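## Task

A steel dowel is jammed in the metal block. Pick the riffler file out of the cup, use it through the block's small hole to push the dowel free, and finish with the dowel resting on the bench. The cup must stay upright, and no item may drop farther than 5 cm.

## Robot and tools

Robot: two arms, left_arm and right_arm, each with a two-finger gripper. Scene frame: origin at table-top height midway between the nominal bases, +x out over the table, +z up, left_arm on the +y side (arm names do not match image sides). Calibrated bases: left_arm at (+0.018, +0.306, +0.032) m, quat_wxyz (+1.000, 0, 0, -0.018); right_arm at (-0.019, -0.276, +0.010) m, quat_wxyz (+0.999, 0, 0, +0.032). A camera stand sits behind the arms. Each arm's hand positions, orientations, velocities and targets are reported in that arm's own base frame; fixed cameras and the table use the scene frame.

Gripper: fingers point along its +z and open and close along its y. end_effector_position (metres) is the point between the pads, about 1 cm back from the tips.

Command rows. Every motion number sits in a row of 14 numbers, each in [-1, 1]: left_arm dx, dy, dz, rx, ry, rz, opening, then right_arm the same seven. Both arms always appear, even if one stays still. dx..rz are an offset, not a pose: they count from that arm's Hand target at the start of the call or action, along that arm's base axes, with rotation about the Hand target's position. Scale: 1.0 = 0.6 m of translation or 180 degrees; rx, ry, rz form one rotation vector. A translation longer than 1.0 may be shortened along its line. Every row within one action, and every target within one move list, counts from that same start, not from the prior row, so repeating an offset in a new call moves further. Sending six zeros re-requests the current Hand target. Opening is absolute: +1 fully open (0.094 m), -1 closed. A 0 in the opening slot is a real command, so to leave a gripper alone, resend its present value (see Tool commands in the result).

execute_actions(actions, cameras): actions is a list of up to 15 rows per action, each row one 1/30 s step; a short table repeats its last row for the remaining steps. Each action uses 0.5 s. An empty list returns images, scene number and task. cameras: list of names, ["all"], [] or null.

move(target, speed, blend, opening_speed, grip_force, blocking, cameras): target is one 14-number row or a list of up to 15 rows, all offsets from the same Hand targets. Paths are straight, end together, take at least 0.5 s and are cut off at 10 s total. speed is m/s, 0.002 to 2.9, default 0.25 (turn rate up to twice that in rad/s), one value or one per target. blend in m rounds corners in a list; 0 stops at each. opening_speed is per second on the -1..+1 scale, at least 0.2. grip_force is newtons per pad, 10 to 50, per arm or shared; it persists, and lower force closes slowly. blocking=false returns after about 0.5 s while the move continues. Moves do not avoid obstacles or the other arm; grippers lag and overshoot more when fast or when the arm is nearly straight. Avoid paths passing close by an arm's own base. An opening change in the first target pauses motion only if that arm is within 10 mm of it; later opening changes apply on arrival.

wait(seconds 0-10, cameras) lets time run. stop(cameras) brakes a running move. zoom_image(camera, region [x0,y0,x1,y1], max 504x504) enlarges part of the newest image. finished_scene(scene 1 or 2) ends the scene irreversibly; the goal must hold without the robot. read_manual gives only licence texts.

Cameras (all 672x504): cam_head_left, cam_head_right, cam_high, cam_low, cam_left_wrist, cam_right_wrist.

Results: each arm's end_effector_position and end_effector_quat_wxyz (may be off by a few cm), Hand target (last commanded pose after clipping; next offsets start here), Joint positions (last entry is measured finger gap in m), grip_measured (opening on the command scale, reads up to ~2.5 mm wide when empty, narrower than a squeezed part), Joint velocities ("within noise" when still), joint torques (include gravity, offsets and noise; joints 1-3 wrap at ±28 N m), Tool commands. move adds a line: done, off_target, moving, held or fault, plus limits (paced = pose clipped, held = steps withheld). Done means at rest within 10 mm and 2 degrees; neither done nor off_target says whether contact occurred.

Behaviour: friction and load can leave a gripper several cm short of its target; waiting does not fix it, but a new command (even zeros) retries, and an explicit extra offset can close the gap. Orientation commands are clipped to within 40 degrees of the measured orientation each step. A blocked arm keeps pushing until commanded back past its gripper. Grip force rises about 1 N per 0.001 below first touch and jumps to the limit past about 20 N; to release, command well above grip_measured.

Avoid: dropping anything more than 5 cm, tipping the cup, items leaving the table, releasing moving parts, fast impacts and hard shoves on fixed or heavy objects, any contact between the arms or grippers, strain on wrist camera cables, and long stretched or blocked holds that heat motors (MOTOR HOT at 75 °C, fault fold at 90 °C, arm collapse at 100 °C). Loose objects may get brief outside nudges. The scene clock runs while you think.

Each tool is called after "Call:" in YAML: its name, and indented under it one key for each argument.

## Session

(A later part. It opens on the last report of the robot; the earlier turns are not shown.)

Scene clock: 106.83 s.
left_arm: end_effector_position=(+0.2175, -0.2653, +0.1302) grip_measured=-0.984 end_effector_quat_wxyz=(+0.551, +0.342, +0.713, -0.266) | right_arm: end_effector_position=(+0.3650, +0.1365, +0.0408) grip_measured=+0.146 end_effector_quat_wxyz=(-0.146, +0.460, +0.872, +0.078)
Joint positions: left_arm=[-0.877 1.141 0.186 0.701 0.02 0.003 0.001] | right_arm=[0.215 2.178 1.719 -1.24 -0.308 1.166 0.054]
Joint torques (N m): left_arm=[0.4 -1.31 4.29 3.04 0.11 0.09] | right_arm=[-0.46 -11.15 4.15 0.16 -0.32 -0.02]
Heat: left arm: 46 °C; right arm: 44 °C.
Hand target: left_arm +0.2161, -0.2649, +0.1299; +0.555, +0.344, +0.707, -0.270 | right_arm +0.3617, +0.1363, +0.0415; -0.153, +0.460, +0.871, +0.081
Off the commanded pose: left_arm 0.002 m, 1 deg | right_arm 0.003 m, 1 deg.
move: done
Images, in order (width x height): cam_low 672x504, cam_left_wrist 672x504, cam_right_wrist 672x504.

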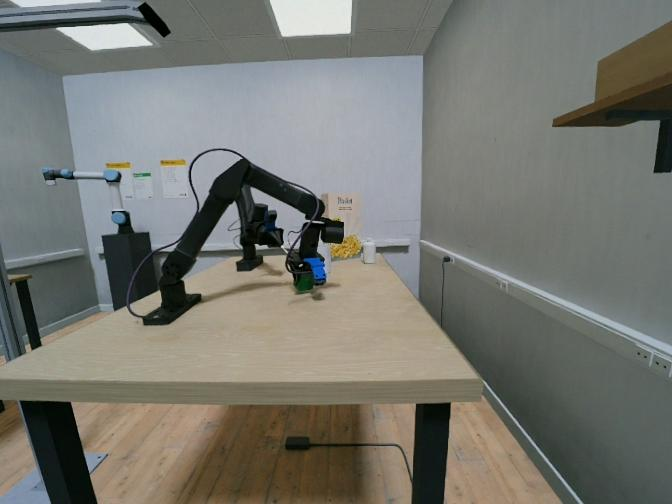

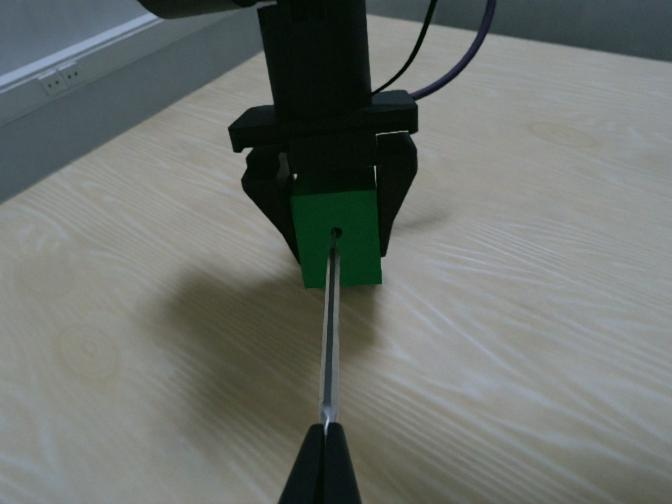

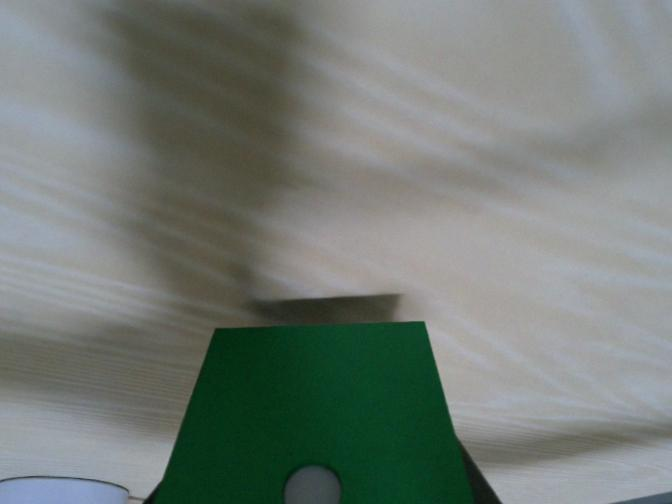

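Call:
move:
  target: [-0.0025,-0.002,-0.0335,-0.0118,-0.0093,0,-1,0,0,0,0,0,0,-0.03]
  speed: 0.05
  cameras: ["cam_left_wrist"]

Call:
zoom_image:
  camera: "cam_left_wrist"
  region: [270, 160, 400, 300]

Scene clock: 110.50 s.
left_arm: end_effector_position=(+0.2178, -0.2657, +0.1088) grip_measured=-0.984 end_effector_quat_wxyz=(+0.568, +0.336, +0.700, -0.274) | right_arm: end_effector_position=(+0.3650, +0.1365, +0.0408) grip_measured=+0.146 end_effector_quat_wxyz=(-0.146, +0.460, +0.872, +0.078)
Joint positions: left_arm=[-0.877 1.382 0.103 1.072 0.02 0.003 0.001] | right_arm=[0.215 2.178 1.719 -1.24 -0.308 1.166 0.054]
Joint torques (N m): left_arm=[-0.61 -1.88 3.18 3.04 0.01 0.03] | right_arm=[-0.46 -11.22 4.07 0.15 -0.29 -0.04]
Heat: left arm: 48 °C; right arm: 44 °C.
Hand target: left_arm +0.2146, -0.2661, +0.1098; +0.572, +0.338, +0.694, -0.278 | right_arm +0.3616, +0.1363, +0.0415; -0.154, +0.460, +0.871, +0.081
Off the commanded pose: left_arm 0.003 m, 1 deg | right_arm 0.003 m, 1 deg.
move: done
Images, in order (width x height): cam_left_wrist 672x504.

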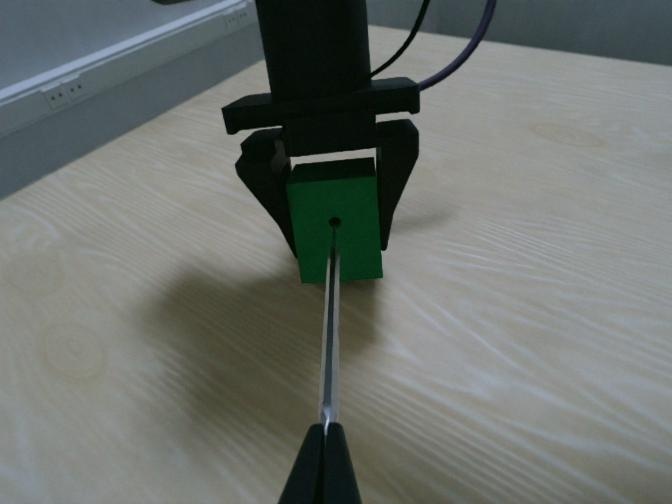

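Scaled by 3.600.

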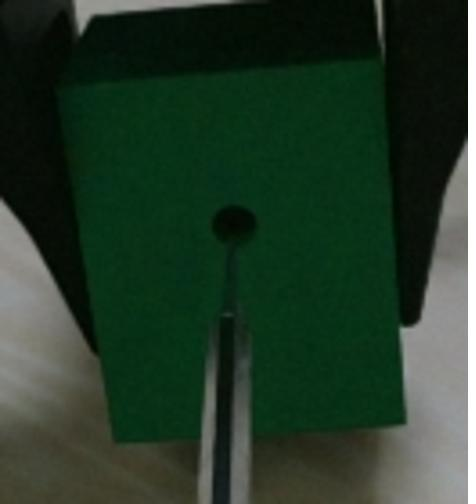

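Call:
move:
  target: [0.0102,-0.0122,-0.0138,0,0,0,-1,0,0,0,0,0,0,-0.03]
  speed: 0.04
  cameras: ["cam_left_wrist"]

Call:
zoom_image:
  camera: "cam_left_wrist"
  region: [270, 160, 400, 300]

Scene clock: 112.57 s.
left_arm: end_effector_position=(+0.2202, -0.2686, +0.0937) grip_measured=-0.984 end_effector_quat_wxyz=(+0.561, +0.339, +0.705, -0.271) | right_arm: end_effector_position=(+0.3650, +0.1365, +0.0408) grip_measured=+0.146 end_effector_quat_wxyz=(-0.146, +0.460, +0.872, +0.078)
Joint positions: left_arm=[-0.877 1.512 0.103 1.184 0.02 0.003 0.001] | right_arm=[0.215 2.178 1.719 -1.24 -0.308 1.166 0.054]
Joint torques (N m): left_arm=[-0.66 -2.28 4.12 3.02 0.02 0.05] | right_arm=[-0.47 -11.14 4.05 0.15 -0.32 -0.04]
Heat: left arm: 48 °C; right arm: 44 °C.
Hand target: left_arm +0.2207, -0.2734, +0.1016; +0.572, +0.338, +0.694, -0.278 | right_arm +0.3616, +0.1363, +0.0415; -0.154, +0.460, +0.871, +0.081
Off the commanded pose: left_arm 0.009 m, 2 deg | right_arm 0.003 m, 1 deg.
move: done
Images, in order (width x height): cam_left_wrist 672x504.

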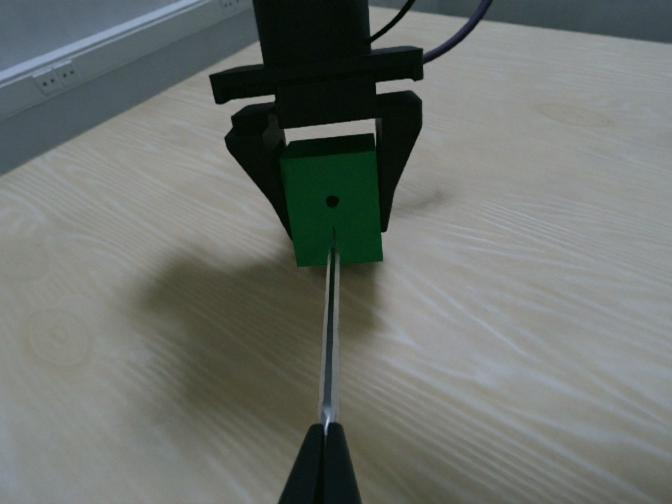

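Scaled by 3.600.

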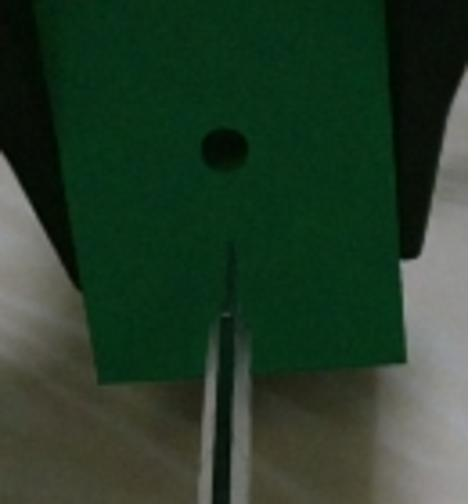

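Call:
move:
  target: [0,0,0.016,0,0,0,-1,0,0,0,0,0,0,-0.03]
  speed: 0.04
  cameras: ["cam_left_wrist"]

Call:
zoom_image:
  camera: "cam_left_wrist"
  region: [270, 160, 400, 300]

Scene clock: 114.63 s.
left_arm: end_effector_position=(+0.2186, -0.2666, +0.0947) grip_measured=-0.984 end_effector_quat_wxyz=(+0.556, +0.340, +0.709, -0.268) | right_arm: end_effector_position=(+0.3650, +0.1365, +0.0408) grip_measured=+0.146 end_effector_quat_wxyz=(-0.146, +0.460, +0.872, +0.078)
Joint positions: left_arm=[-0.877 1.459 0.103 1.116 0.02 0.003 0.001] | right_arm=[0.215 2.178 1.719 -1.24 -0.308 1.166 0.054]
Joint torques (N m): left_arm=[-0.54 -4.9 5.44 2.63 0.02 0.05] | right_arm=[-0.42 -11.21 4.16 0.17 -0.28 -0.03]
Heat: left arm: 48 °C; right arm: 44 °C.
Hand target: left_arm +0.2207, -0.2734, +0.1112; +0.572, +0.338, +0.694, -0.278 | right_arm +0.3616, +0.1363, +0.0415; -0.154, +0.460, +0.871, +0.081
Off the commanded pose: left_arm 0.018 m, 3 deg | right_arm 0.003 m, 1 deg.
move: off_target (left_arm)
Images, in order (width x height): cam_left_wrist 672x504.

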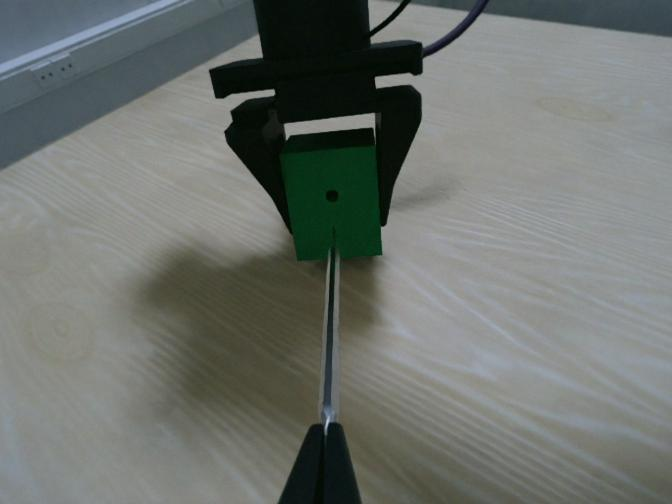

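Scaled by 3.600.

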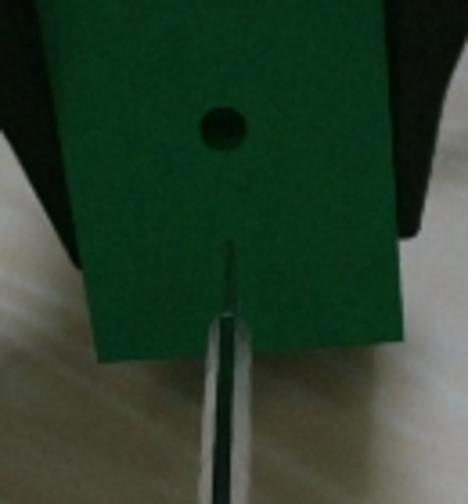

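Call:
move:
  target: [0.002,-0.0025,0.018,0,0,0,-1,0,0,0,0,0,0,-0.03]
  speed: 0.04
  cameras: ["cam_left_wrist"]

Call:
zoom_image:
  camera: "cam_left_wrist"
  region: [270, 160, 400, 300]

Scene clock: 116.97 s.
left_arm: end_effector_position=(+0.2184, -0.2664, +0.1020) grip_measured=-0.984 end_effector_quat_wxyz=(+0.553, +0.341, +0.711, -0.267) | right_arm: end_effector_position=(+0.3650, +0.1365, +0.0408) grip_measured=+0.146 end_effector_quat_wxyz=(-0.146, +0.460, +0.872, +0.078)
Joint positions: left_arm=[-0.877 1.371 0.12 1.004 0.02 0.003 0.001] | right_arm=[0.215 2.178 1.719 -1.24 -0.308 1.166 0.054]
Joint torques (N m): left_arm=[-0.57 -4.48 6.63 2.6 0.01 0.03] | right_arm=[-0.36 -11.23 4.11 0.14 -0.31 -0.01]
Heat: left arm: 48 °C; right arm: 44 °C.
Hand target: left_arm +0.2219, -0.2749, +0.1220; +0.572, +0.338, +0.694, -0.278 | right_arm +0.3616, +0.1363, +0.0415; -0.154, +0.460, +0.871, +0.081
Off the commanded pose: left_arm 0.022 m, 3 deg | right_arm 0.003 m, 1 deg.
move: off_target (left_arm)
Images, in order (width x height): cam_left_wrist 672x504.

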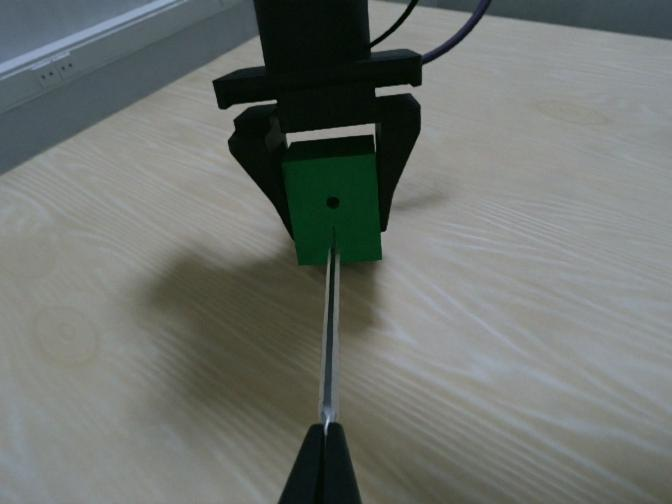

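Scaled by 3.600.

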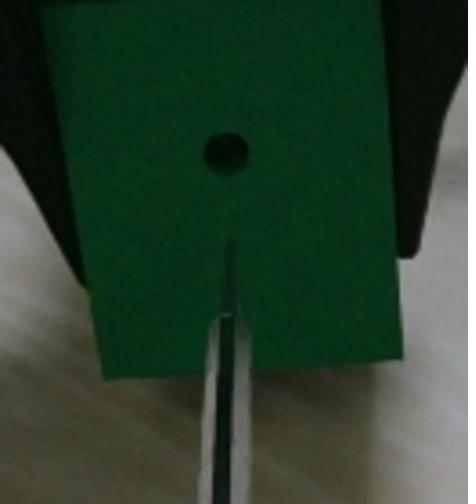

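Call:
move:
  target: [-0.0053,0.0064,0.01,-0.0131,-0.0103,0,-1,0,0,0,0,0,0,-0.03]
  speed: 0.04
  cameras: ["cam_left_wrist"]

Call:
zoom_image:
  camera: "cam_left_wrist"
  region: [270, 160, 400, 300]

Scene clock: 119.03 s.
left_arm: end_effector_position=(+0.2209, -0.2694, +0.1199) grip_measured=-0.984 end_effector_quat_wxyz=(+0.579, +0.332, +0.691, -0.279) | right_arm: end_effector_position=(+0.3650, +0.1365, +0.0408) grip_measured=+0.146 end_effector_quat_wxyz=(-0.146, +0.460, +0.872, +0.078)
Joint positions: left_arm=[-0.877 1.371 0.12 1.077 0.02 0.003 0.001] | right_arm=[0.215 2.178 1.719 -1.24 -0.308 1.166 0.054]
Joint torques (N m): left_arm=[-0.55 -2.88 3.77 3.06 0.01 0.03] | right_arm=[-0.47 -11.07 4.03 0.15 -0.31 0]
Heat: left arm: 48 °C; right arm: 44 °C.
Hand target: left_arm +0.2187, -0.2711, +0.1280; +0.590, +0.330, +0.679, -0.287 | right_arm +0.3616, +0.1363, +0.0415; -0.154, +0.460, +0.871, +0.081
Off the commanded pose: left_arm 0.009 m, 2 deg | right_arm 0.003 m, 1 deg.
move: done
Images, in order (width x height): cam_left_wrist 672x504.

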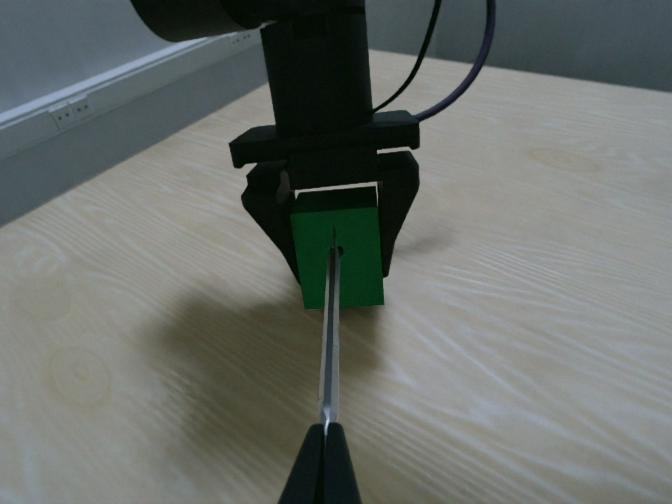

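Scaled by 3.600.

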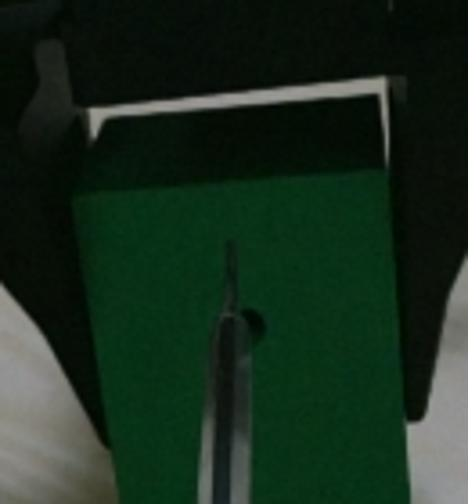

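Call:
move:
  target:
    - [-0.0043,0.0103,0.0167,0.0131,0.0103,0,-1,0,0,0,0,0,0,-0.03]
    - [-0.0068,0.0083,-0.0395,0.0131,0.0103,0,-1,0,0,0,0,0,0,-0.03]
  speed: 0.05
  cameras: ["cam_left_wrist"]

Call:
zoom_image:
  camera: "cam_left_wrist"
  region: [270, 160, 400, 300]

Scene clock: 123.73 s.
left_arm: end_effector_position=(+0.2175, -0.2657, +0.1027) grip_measured=-0.984 end_effector_quat_wxyz=(+0.567, +0.337, +0.700, -0.274) | right_arm: end_effector_position=(+0.3650, +0.1365, +0.0408) grip_measured=+0.146 end_effector_quat_wxyz=(-0.146, +0.460, +0.872, +0.078)
Joint positions: left_arm=[-0.877 1.44 0.091 1.141 0.021 0.003 0.001] | right_arm=[0.215 2.178 1.719 -1.24 -0.308 1.166 0.054]
Joint torques (N m): left_arm=[-0.64 -2 2.95 3.02 0.01 0.05] | right_arm=[-0.35 -11.12 4.11 0.18 -0.31 -0.03]
Heat: left arm: 48 °C; right arm: 44 °C.
Hand target: left_arm +0.2146, -0.2661, +0.1042; +0.572, +0.338, +0.694, -0.278 | right_arm +0.3616, +0.1363, +0.0415; -0.154, +0.460, +0.871, +0.081
Off the commanded pose: left_arm 0.003 m, 1 deg | right_arm 0.003 m, 1 deg.
move: done
Images, in order (width x height): cam_left_wrist 672x504.

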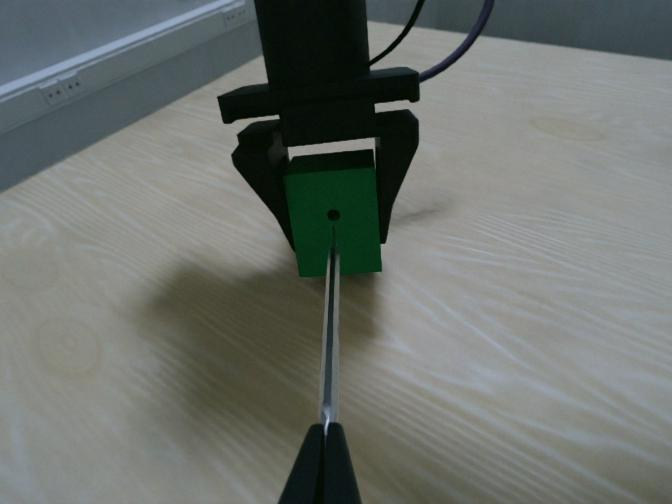

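Scaled by 3.600.

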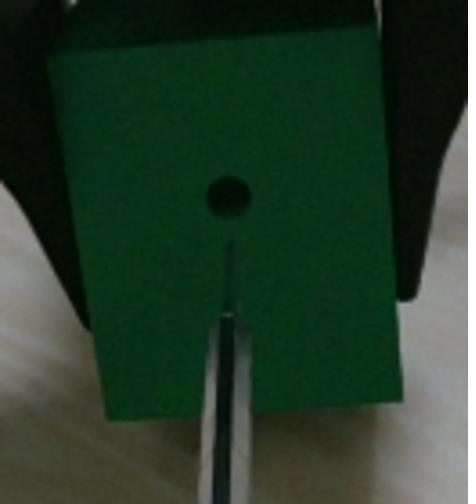

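Call:
move:
  target: [0,0,0,0,0,0,-1,0.0283,-0.0417,0,0,0,0,-0.03]
  speed: 0.06
  cameras: ["cam_left_wrist"]

Call:
zoom_image:
  camera: "cam_left_wrist"
  region: [270, 160, 400, 300]

Scene clock: 126.60 s.
left_arm: end_effector_position=(+0.2175, -0.2657, +0.1029) grip_measured=-0.984 end_effector_quat_wxyz=(+0.567, +0.336, +0.700, -0.274) | right_arm: end_effector_position=(+0.3774, +0.1097, +0.0362) grip_measured=+0.146 end_effector_quat_wxyz=(-0.147, +0.463, +0.870, +0.080)
Joint positions: left_arm=[-0.877 1.44 0.091 1.141 0.021 0.003 0.001] | right_arm=[0.143 2.215 1.759 -1.262 -0.303 1.098 0.054]
Joint torques (N m): left_arm=[-0.59 -2.03 2.96 3.05 -0.02 0.02] | right_arm=[-0.03 -9.89 7.8 -0.22 -0.3 -0.05]
Heat: left arm: 48 °C; right arm: 44 °C.
Hand target: left_arm +0.2146, -0.2661, +0.1042; +0.572, +0.338, +0.694, -0.278 | right_arm +0.3786, +0.1113, +0.0416; -0.154, +0.460, +0.871, +0.081
Off the commanded pose: left_arm 0.003 m, 1 deg | right_arm 0.006 m, 1 deg.
move: done
Images, in order (width x height): cam_left_wrist 672x504.

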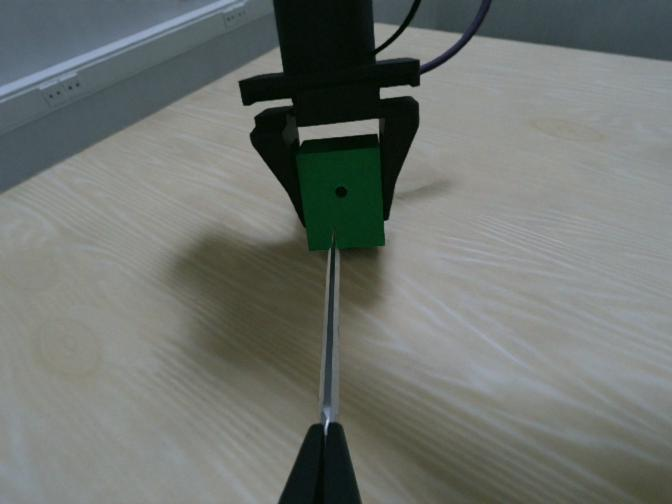

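Scaled by 3.600.

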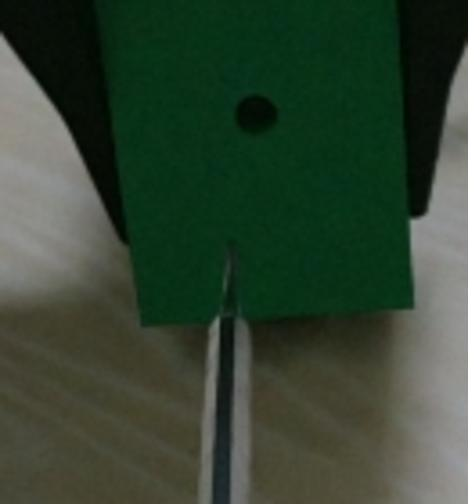

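Call:
move:
  target: [0.0365,-0.0482,0.013,0,0,0,-1,0,0,0,0,0,0,-0.03]
  speed: 0.05
  cameras: ["cam_left_wrist"]

Call:
zoom_image:
  camera: "cam_left_wrist"
  region: [270, 160, 400, 300]

Scene clock: 131.03 s.
left_arm: end_effector_position=(+0.2326, -0.2880, +0.1059) grip_measured=-0.984 end_effector_quat_wxyz=(+0.566, +0.339, +0.699, -0.276) | right_arm: end_effector_position=(+0.3773, +0.1096, +0.0362) grip_measured=+0.146 end_effector_quat_wxyz=(-0.147, +0.463, +0.871, +0.080)
Joint positions: left_arm=[-0.884 1.532 0.196 1.126 0.021 0.003 0.001] | right_arm=[0.143 2.215 1.759 -1.263 -0.303 1.097 0.054]
Joint torques (N m): left_arm=[-0.54 -2.78 6.05 2.65 -0.08 0.03] | right_arm=[-0.03 -10.1 7.9 -0.25 -0.25 -0.02]
Heat: left arm: 49 °C; right arm: 44 °C.
Hand target: left_arm +0.2366, -0.2949, +0.1120; +0.572, +0.338, +0.694, -0.278 | right_arm +0.3786, +0.1113, +0.0416; -0.154, +0.460, +0.871, +0.081
Off the commanded pose: left_arm 0.010 m, 1 deg | right_arm 0.006 m, 1 deg.
move: done
Images, in order (width x height): cam_left_wrist 672x504.

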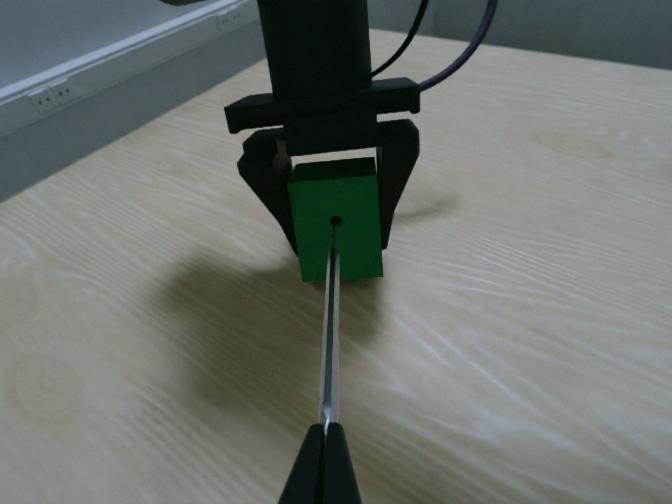

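Scaled by 3.600.

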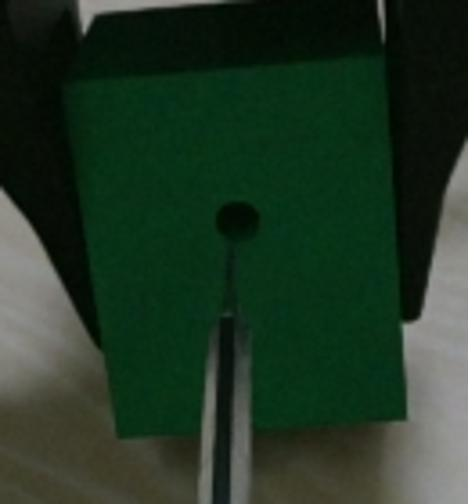

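Call:
move:
  target: [0.0208,-0.0277,-0.0222,0,0,0,-1,0,0,0,0,0,0,-0.03]
  speed: 0.05
  cameras: ["cam_left_wrist"]

Call:
zoom_image:
  camera: "cam_left_wrist"
  region: [270, 160, 400, 300]

Scene clock: 132.90 s.
left_arm: end_effector_position=(+0.2422, -0.3019, +0.0831) grip_measured=-0.984 end_effector_quat_wxyz=(+0.549, +0.346, +0.711, -0.269) | right_arm: end_effector_position=(+0.3776, +0.1074, +0.0355) grip_measured=+0.146 end_effector_quat_wxyz=(-0.143, +0.463, +0.872, +0.075)
Joint positions: left_arm=[-0.888 1.692 0.256 1.182 0.02 0.003 0.001] | right_arm=[0.143 2.215 1.759 -1.262 -0.29 1.097 0.054]
Joint torques (N m): left_arm=[-0.58 -3.48 5.79 3.12 -0.1 0.02] | right_arm=[0.01 -10.02 7.8 -0.22 -0.35 -0.04]
Heat: left arm: 49 °C; right arm: 44 °C.
Hand target: left_arm +0.2491, -0.3115, +0.0986; +0.572, +0.338, +0.694, -0.278 | right_arm +0.3787, +0.1113, +0.0415; -0.153, +0.460, +0.871, +0.081
Off the commanded pose: left_arm 0.020 m, 4 deg | right_arm 0.007 m, 1 deg.
move: off_target (left_arm)
Images, in order (width x height): cam_left_wrist 672x504.

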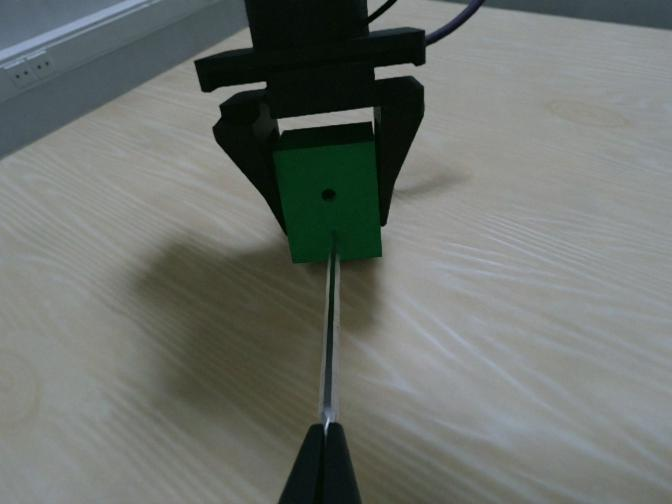

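Scaled by 3.600.

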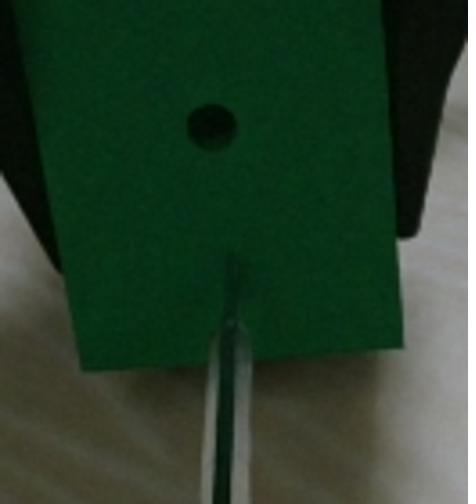

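Call:
move:
  target:
    - [-0.0543,0.0703,0.008,0.0061,0.0048,0,-1,0,0,0,0,0,0,-0.03]
    - [-0.0267,0.036,0.0335,-0.0111,-0.0087,0,-1,0,0,0,0,0,0,-0.03]
  speed: 0.05
  cameras: ["cam_left_wrist"]

Call:
zoom_image:
  camera: "cam_left_wrist"
  region: [270, 160, 400, 300]

Scene clock: 141.00 s.
left_arm: end_effector_position=(+0.2265, -0.2827, +0.1041) grip_measured=-0.984 end_effector_quat_wxyz=(+0.568, +0.339, +0.696, -0.278) | right_arm: end_effector_position=(+0.3775, +0.1073, +0.0355) grip_measured=+0.146 end_effector_quat_wxyz=(-0.143, +0.463, +0.872, +0.075)
Joint positions: left_arm=[-0.888 1.529 0.159 1.169 0.02 0.003 0.001] | right_arm=[0.143 2.215 1.759 -1.263 -0.29 1.097 0.054]
Joint torques (N m): left_arm=[-0.05 -2.59 5.9 3.04 -0.03 0.01] | right_arm=[-0.01 -10.1 7.76 -0.26 -0.35 -0.03]
Heat: left arm: 49 °C; right arm: 44 °C.
Hand target: left_arm +0.2331, -0.2899, +0.1188; +0.587, +0.331, +0.681, -0.285 | right_arm +0.3787, +0.1113, +0.0415; -0.153, +0.460, +0.871, +0.081
Off the commanded pose: left_arm 0.018 m, 3 deg | right_arm 0.007 m, 1 deg.
move: off_target (left_arm)
Images, in order (width x height): cam_left_wrist 672x504.

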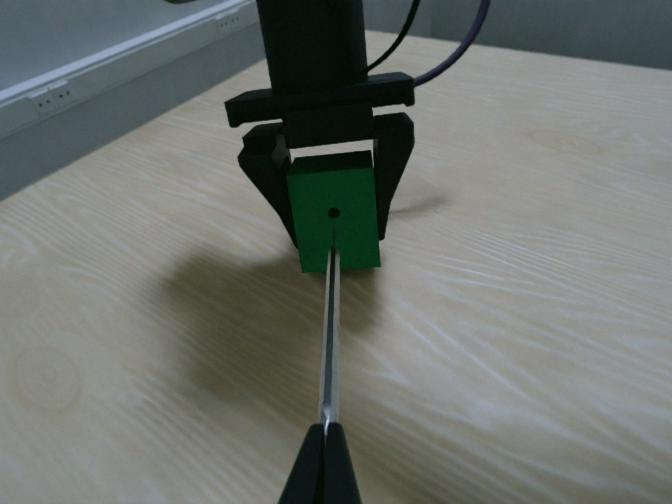

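Scaled by 3.600.

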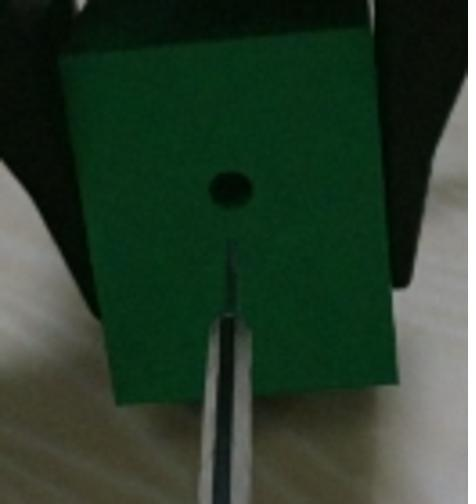

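Call:
move:
  target: [0.0287,-0.0357,-0.024,0,0,0,-1,0,0,0,0,0,0,-0.03]
  speed: 0.04
  cameras: ["cam_left_wrist"]

Call:
zoom_image:
  camera: "cam_left_wrist"
  region: [270, 160, 400, 300]

Scene clock: 143.83 s.
left_arm: end_effector_position=(+0.2435, -0.3035, +0.0906) grip_measured=-0.984 end_effector_quat_wxyz=(+0.567, +0.340, +0.697, -0.278) | right_arm: end_effector_position=(+0.3776, +0.1066, +0.0353) grip_measured=+0.146 end_effector_quat_wxyz=(-0.142, +0.463, +0.872, +0.074)
Joint positions: left_arm=[-0.888 1.726 0.249 1.273 0.02 0.003 0.001] | right_arm=[0.142 2.215 1.759 -1.263 -0.287 1.097 0.054]
Joint torques (N m): left_arm=[-0.09 -3.51 5.5 3.09 -0.05 0.02] | right_arm=[0.01 -10.13 7.79 -0.24 -0.4 -0.03]
Heat: left arm: 50 °C; right arm: 44 °C.
Hand target: left_arm +0.2503, -0.3113, +0.1043; +0.587, +0.331, +0.681, -0.285 | right_arm +0.3787, +0.1113, +0.0415; -0.153, +0.460, +0.871, +0.081
Off the commanded pose: left_arm 0.017 m, 3 deg | right_arm 0.008 m, 2 deg.
move: off_target (left_arm)
Images, in order (width x height): cam_left_wrist 672x504.

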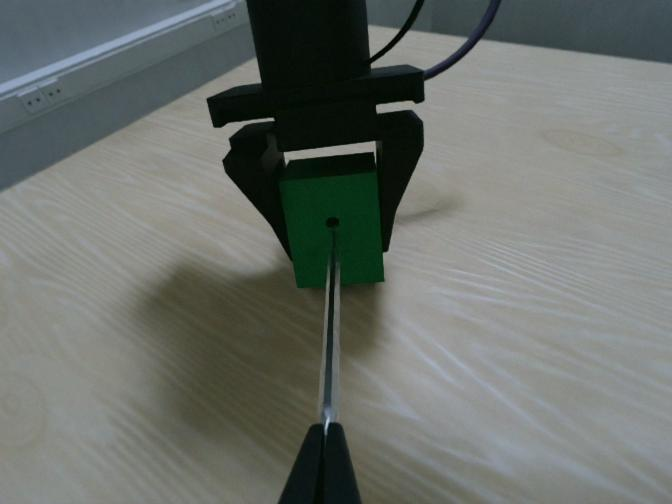

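Scaled by 3.600.

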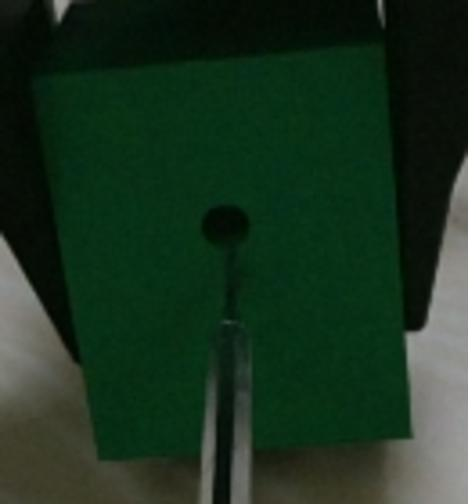

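Call:
move:
  target:
    - [-0.0322,0.0417,-0.0035,0.0124,0.0097,0,-1,0,0,0,0,0,0,-0.03]
    - [0.0063,-0.004,0.0017,0,0,0,-1,0,0,0,0,0,0,-0.03]
  speed: 0.05
  cameras: ["cam_left_wrist"]

Call:
zoom_image:
  camera: "cam_left_wrist"
  region: [270, 160, 400, 300]

Scene clock: 148.60 s.
left_arm: end_effector_position=(+0.2452, -0.3057, +0.0901) grip_measured=-0.984 end_effector_quat_wxyz=(+0.566, +0.340, +0.698, -0.277) | right_arm: end_effector_position=(+0.3782, +0.1041, +0.0348) grip_measured=+0.146 end_effector_quat_wxyz=(-0.139, +0.464, +0.872, +0.070)
Joint positions: left_arm=[-0.888 1.728 0.262 1.258 0.02 0.003 0.001] | right_arm=[0.14 2.215 1.759 -1.262 -0.277 1.097 0.054]
Joint torques (N m): left_arm=[0.47 -3.55 5.93 3.13 0.02 0.04] | right_arm=[0.18 -10.15 7.76 -0.24 -0.45 -0.04]
Heat: left arm: 50 °C; right arm: 44 °C.
Hand target: left_arm +0.2541, -0.3138, +0.1054; +0.587, +0.331, +0.681, -0.285 | right_arm +0.3787, +0.1113, +0.0415; -0.153, +0.460, +0.871, +0.081
Off the commanded pose: left_arm 0.019 m, 3 deg | right_arm 0.010 m, 2 deg.
move: off_target (left_arm)
Images, in order (width x height): cam_left_wrist 672x504.

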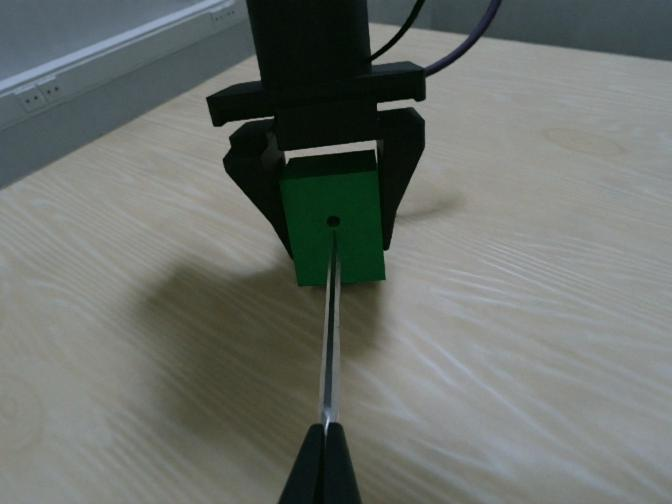

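Scaled by 3.600.

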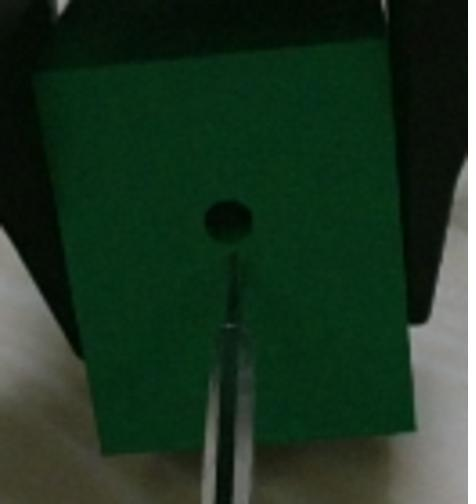

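Call:
move:
  target:
    - [-0.045,0.0545,0.005,0.0124,0.0097,0,-1,0,0,0,0,0,0,-0.03]
    - [-0.023,0.029,0.016,0,0,0,-1,0,0,0,0,0,0,-0.03]
  speed: 0.05
  cameras: ["cam_left_wrist"]

Call:
zoom_image:
  camera: "cam_left_wrist"
  region: [270, 160, 400, 300]

Scene clock: 151.70 s.
left_arm: end_effector_position=(+0.2326, -0.2901, +0.1010) grip_measured=-0.984 end_effector_quat_wxyz=(+0.568, +0.339, +0.696, -0.278) | right_arm: end_effector_position=(+0.3779, +0.1061, +0.0354) grip_measured=+0.146 end_effector_quat_wxyz=(-0.142, +0.464, +0.871, +0.075)
Joint positions: left_arm=[-0.888 1.594 0.191 1.204 0.02 0.003 0.001] | right_arm=[0.14 2.215 1.759 -1.262 -0.289 1.097 0.054]
Joint torques (N m): left_arm=[0.66 -2.93 5.81 3.05 0.05 0.02] | right_arm=[0.29 -10.03 7.76 -0.23 -0.38 -0.05]
Heat: left arm: 50 °C; right arm: 44 °C.
Hand target: left_arm +0.2403, -0.2963, +0.1150; +0.587, +0.331, +0.681, -0.285 | right_arm +0.3787, +0.1113, +0.0415; -0.153, +0.460, +0.871, +0.081
Off the commanded pose: left_arm 0.017 m, 3 deg | right_arm 0.008 m, 2 deg.
move: off_target (left_arm)
Images, in order (width x height): cam_left_wrist 672x504.

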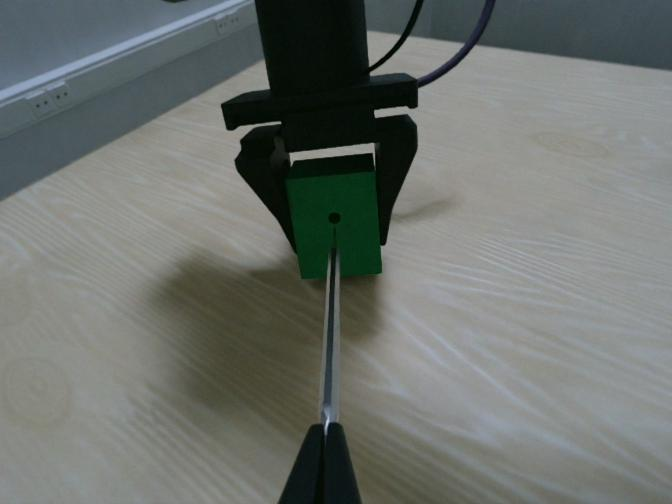

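Scaled by 3.600.

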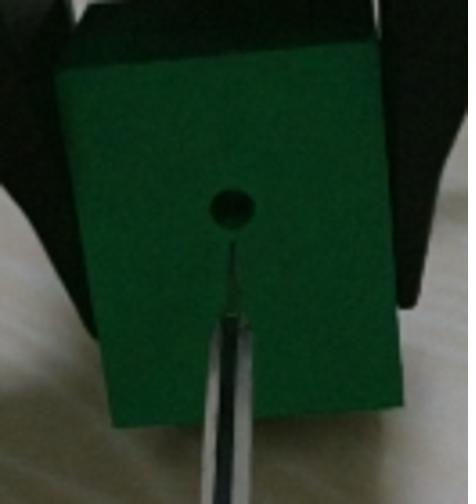

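Call:
move:
  target: [0.0313,-0.0367,-0.0215,0,0,0,-1,0,0,0,0,0,0,-0.03]
  speed: 0.04
  cameras: ["cam_left_wrist"]

Call:
zoom_image:
  camera: "cam_left_wrist"
  region: [270, 160, 400, 300]

Scene clock: 155.93 s.
left_arm: end_effector_position=(+0.2500, -0.3105, +0.0897) grip_measured=-0.984 end_effector_quat_wxyz=(+0.570, +0.338, +0.695, -0.278) | right_arm: end_effector_position=(+0.3817, +0.0989, +0.0335) grip_measured=+0.146 end_effector_quat_wxyz=(-0.129, +0.466, +0.873, +0.065)
Joint positions: left_arm=[-0.886 1.766 0.284 1.284 0.021 0.003 0.001] | right_arm=[0.134 2.215 1.759 -1.251 -0.257 1.097 0.054]
Joint torques (N m): left_arm=[0.69 -3.62 6.09 2.97 0.04 0.03] | right_arm=[0.73 -10.18 7.64 -0.33 -0.63 -0.04]
Heat: left arm: 51 °C; right arm: 44 °C.
Hand target: left_arm +0.2590, -0.3184, +0.1021; +0.587, +0.331, +0.681, -0.285 | right_arm +0.3787, +0.1114, +0.0415; -0.153, +0.460, +0.871, +0.081
Off the commanded pose: left_arm 0.017 m, 3 deg | right_arm 0.015 m, 3 deg.
move: off_target (left_arm, right_arm)
Images, in order (width x height): cam_left_wrist 672x504.

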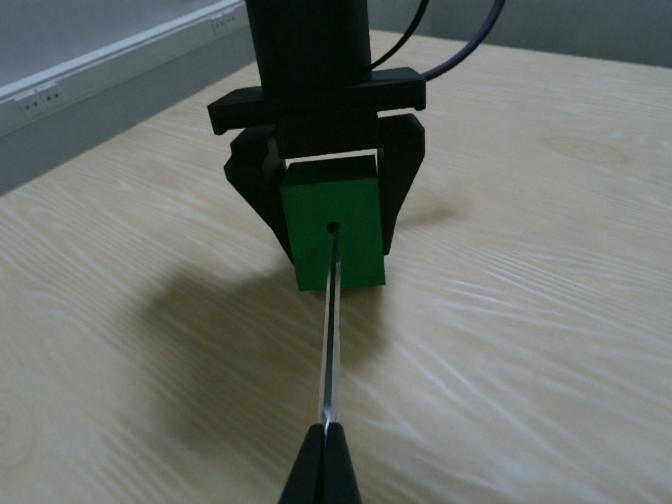

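Scaled by 3.600.

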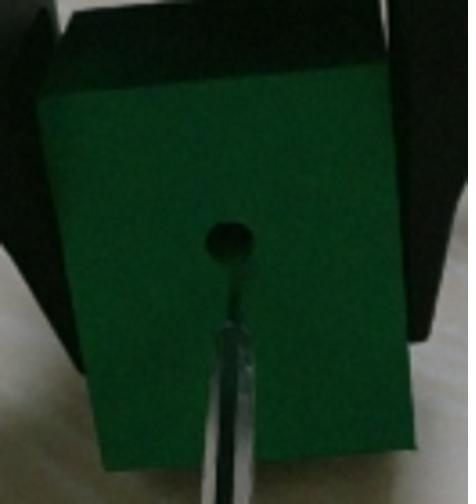

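Call:
zoom_image:
  camera: "cam_left_wrist"
  region: [314, 205, 354, 265]

Scaled by 8.400.

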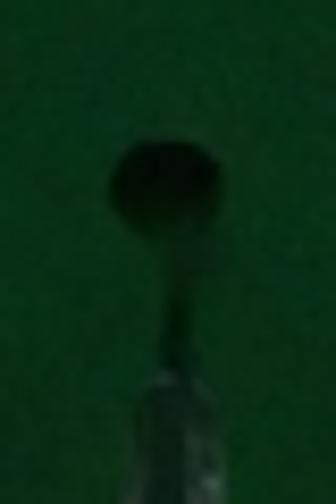

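Call:
move:
  target:
    - [-0.055,0.066,0.01,0.0124,0.0097,0,-1,0,0,0,0,0,0,-0.03]
    - [-0.033,0.040,0.0235,0,0,0,-1,0,0,0,0,0,0,-0.03]
  speed: 0.05
  cameras: ["cam_left_wrist"]

Call:
zoom_image:
  camera: "cam_left_wrist"
  region: [270, 160, 400, 300]

Call:
zoom_image:
  camera: "cam_left_wrist"
  region: [314, 195, 354, 255]

Scene clock: 162.93 s.
left_arm: end_effector_position=(+0.2316, -0.2881, +0.1020) grip_measured=-0.984 end_effector_quat_wxyz=(+0.568, +0.339, +0.696, -0.278) | right_arm: end_effector_position=(+0.3785, +0.1041, +0.0354) grip_measured=+0.146 end_effector_quat_wxyz=(-0.142, +0.466, +0.870, +0.075)
Joint positions: left_arm=[-0.886 1.578 0.184 1.193 0.021 0.003 0.001] | right_arm=[0.134 2.215 1.759 -1.262 -0.289 1.097 0.054]
Joint torques (N m): left_arm=[0.7 -2.89 5.87 3.06 0.06 0.03] | right_arm=[0.76 -10.03 7.84 -0.25 -0.36 -0.03]
Heat: left arm: 52 °C; right arm: 44 °C.
Hand target: left_arm +0.2392, -0.2944, +0.1162; +0.587, +0.331, +0.681, -0.285 | right_arm +0.3786, +0.1114, +0.0415; -0.154, +0.460, +0.871, +0.081
Off the commanded pose: left_arm 0.017 m, 3 deg | right_arm 0.010 m, 2 deg.
move: off_target (left_arm)
Images, in order (width x height): cam_left_wrist 672x504.

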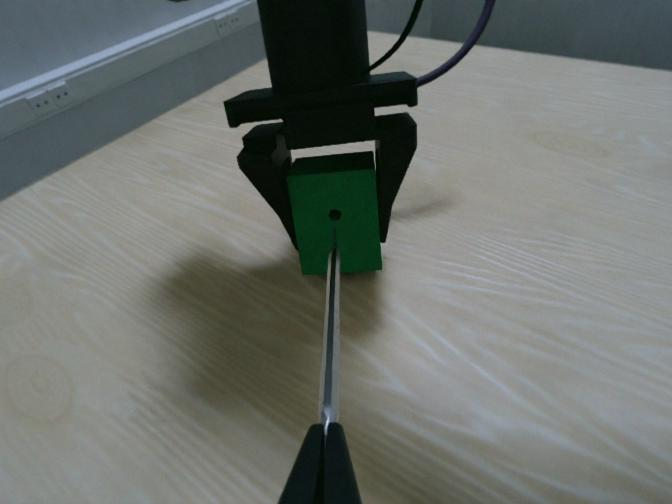

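Scaled by 3.600.

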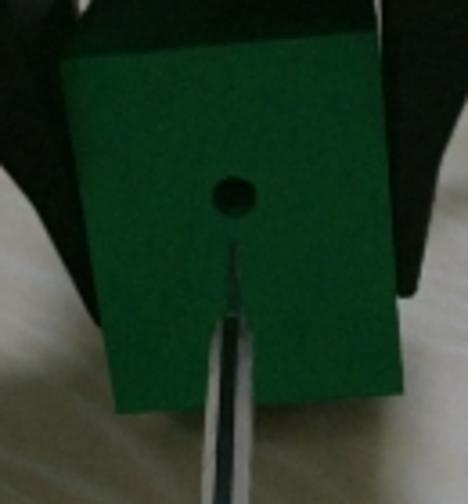

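Scaled by 8.400.

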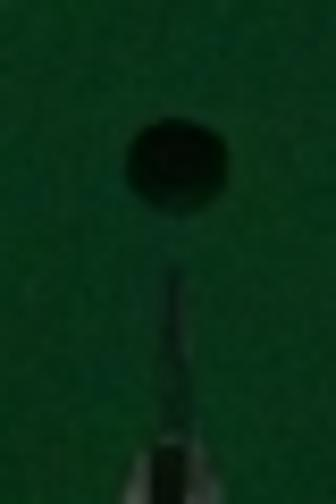

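Call:
move:
  target: [0.0205,-0.025,-0.0115,0,0,0,-1,0,0,0,0,0,0,-0.03]
  speed: 0.03
  cameras: ["cam_left_wrist"]

Call:
zoom_image:
  camera: "cam_left_wrist"
  region: [270, 160, 400, 300]

Call:
zoom_image:
  camera: "cam_left_wrist"
  region: [314, 195, 354, 255]

Scene clock: 167.10 s.
left_arm: end_effector_position=(+0.2441, -0.3033, +0.0966) grip_measured=-0.984 end_effector_quat_wxyz=(+0.569, +0.338, +0.696, -0.278) | right_arm: end_effector_position=(+0.3785, +0.1041, +0.0354) grip_measured=+0.146 end_effector_quat_wxyz=(-0.142, +0.466, +0.870, +0.075)
Joint positions: left_arm=[-0.886 1.69 0.253 1.239 0.021 0.003 0.001] | right_arm=[0.134 2.215 1.759 -1.262 -0.289 1.097 0.054]
Joint torques (N m): left_arm=[0.62 -3.4 5.56 3.06 0.06 0.05] | right_arm=[0.83 -10.02 7.65 -0.24 -0.35 -0.03]
Heat: left arm: 53 °C; right arm: 44 °C.
Hand target: left_arm +0.2515, -0.3094, +0.1092; +0.587, +0.331, +0.681, -0.285 | right_arm +0.3786, +0.1114, +0.0415; -0.154, +0.460, +0.871, +0.081
Off the commanded pose: left_arm 0.016 m, 3 deg | right_arm 0.010 m, 2 deg.
move: off_target (left_arm)
Images, in order (width x height): cam_left_wrist 672x504.

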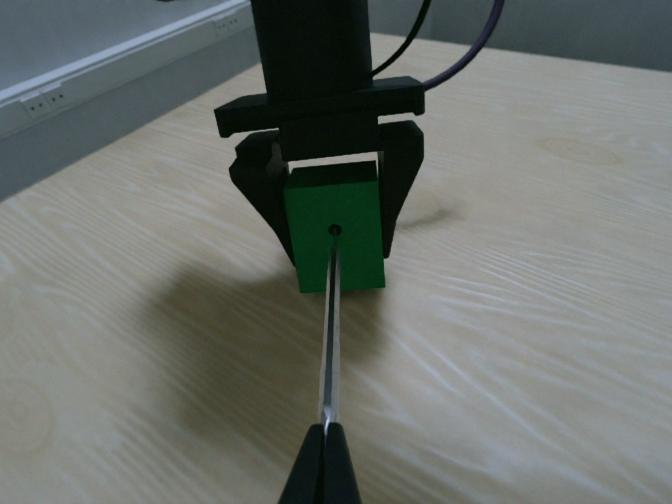

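Scaled by 3.600.

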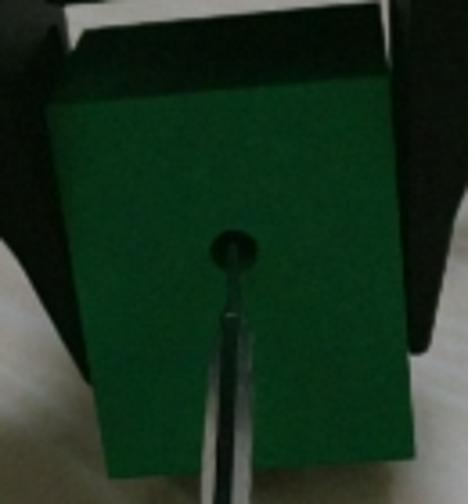

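Scaled by 8.400.

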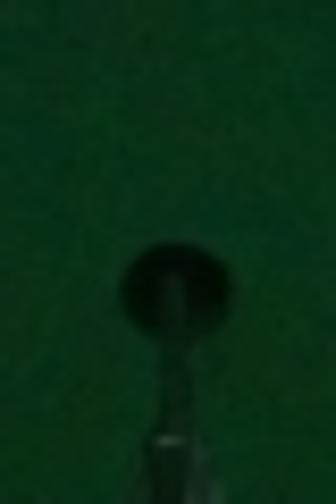

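Call:
move:
  target: [0.0083,-0.0103,-0.0082,0,0,0,-1,0,0,0,0,0,0,-0.03]
  speed: 0.03
  cameras: ["cam_left_wrist"]

Call:
zoom_image:
  camera: "cam_left_wrist"
  region: [270, 160, 400, 300]

Call:
zoom_image:
  camera: "cam_left_wrist"
  region: [314, 195, 354, 255]

Scene clock: 169.03 s.
left_arm: end_effector_position=(+0.2480, -0.3082, +0.0926) grip_measured=-0.984 end_effector_quat_wxyz=(+0.570, +0.338, +0.695, -0.279) | right_arm: end_effector_position=(+0.3793, +0.1012, +0.0345) grip_measured=+0.146 end_effector_quat_wxyz=(-0.136, +0.466, +0.871, +0.069)
Joint positions: left_arm=[-0.886 1.742 0.273 1.274 0.022 0.003 0.001] | right_arm=[0.134 2.215 1.759 -1.26 -0.272 1.097 0.054]
Joint torques (N m): left_arm=[0.68 -3.45 5.86 2.99 0.05 0] | right_arm=[0.7 -9.99 7.71 -0.25 -0.53 -0.03]
Heat: left arm: 53 °C; right arm: 44 °C.
Hand target: left_arm +0.2565, -0.3156, +0.1044; +0.587, +0.331, +0.681, -0.285 | right_arm +0.3786, +0.1114, +0.0415; -0.153, +0.460, +0.871, +0.081
Off the commanded pose: left_arm 0.016 m, 3 deg | right_arm 0.012 m, 3 deg.
move: off_target (left_arm, right_arm)
Images, in order (width x height): cam_left_wrist 672x504.

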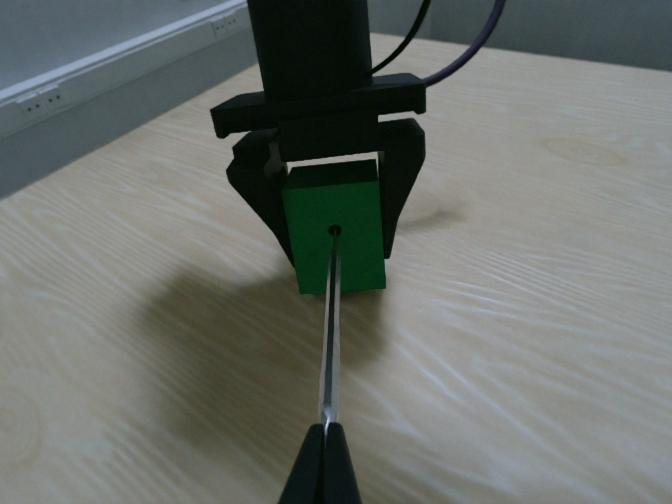

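Scaled by 3.600.

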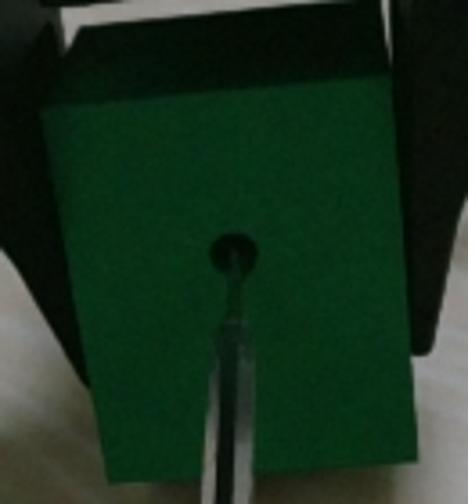

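Scaled by 8.400.

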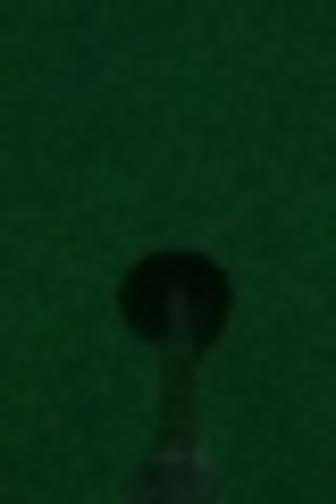

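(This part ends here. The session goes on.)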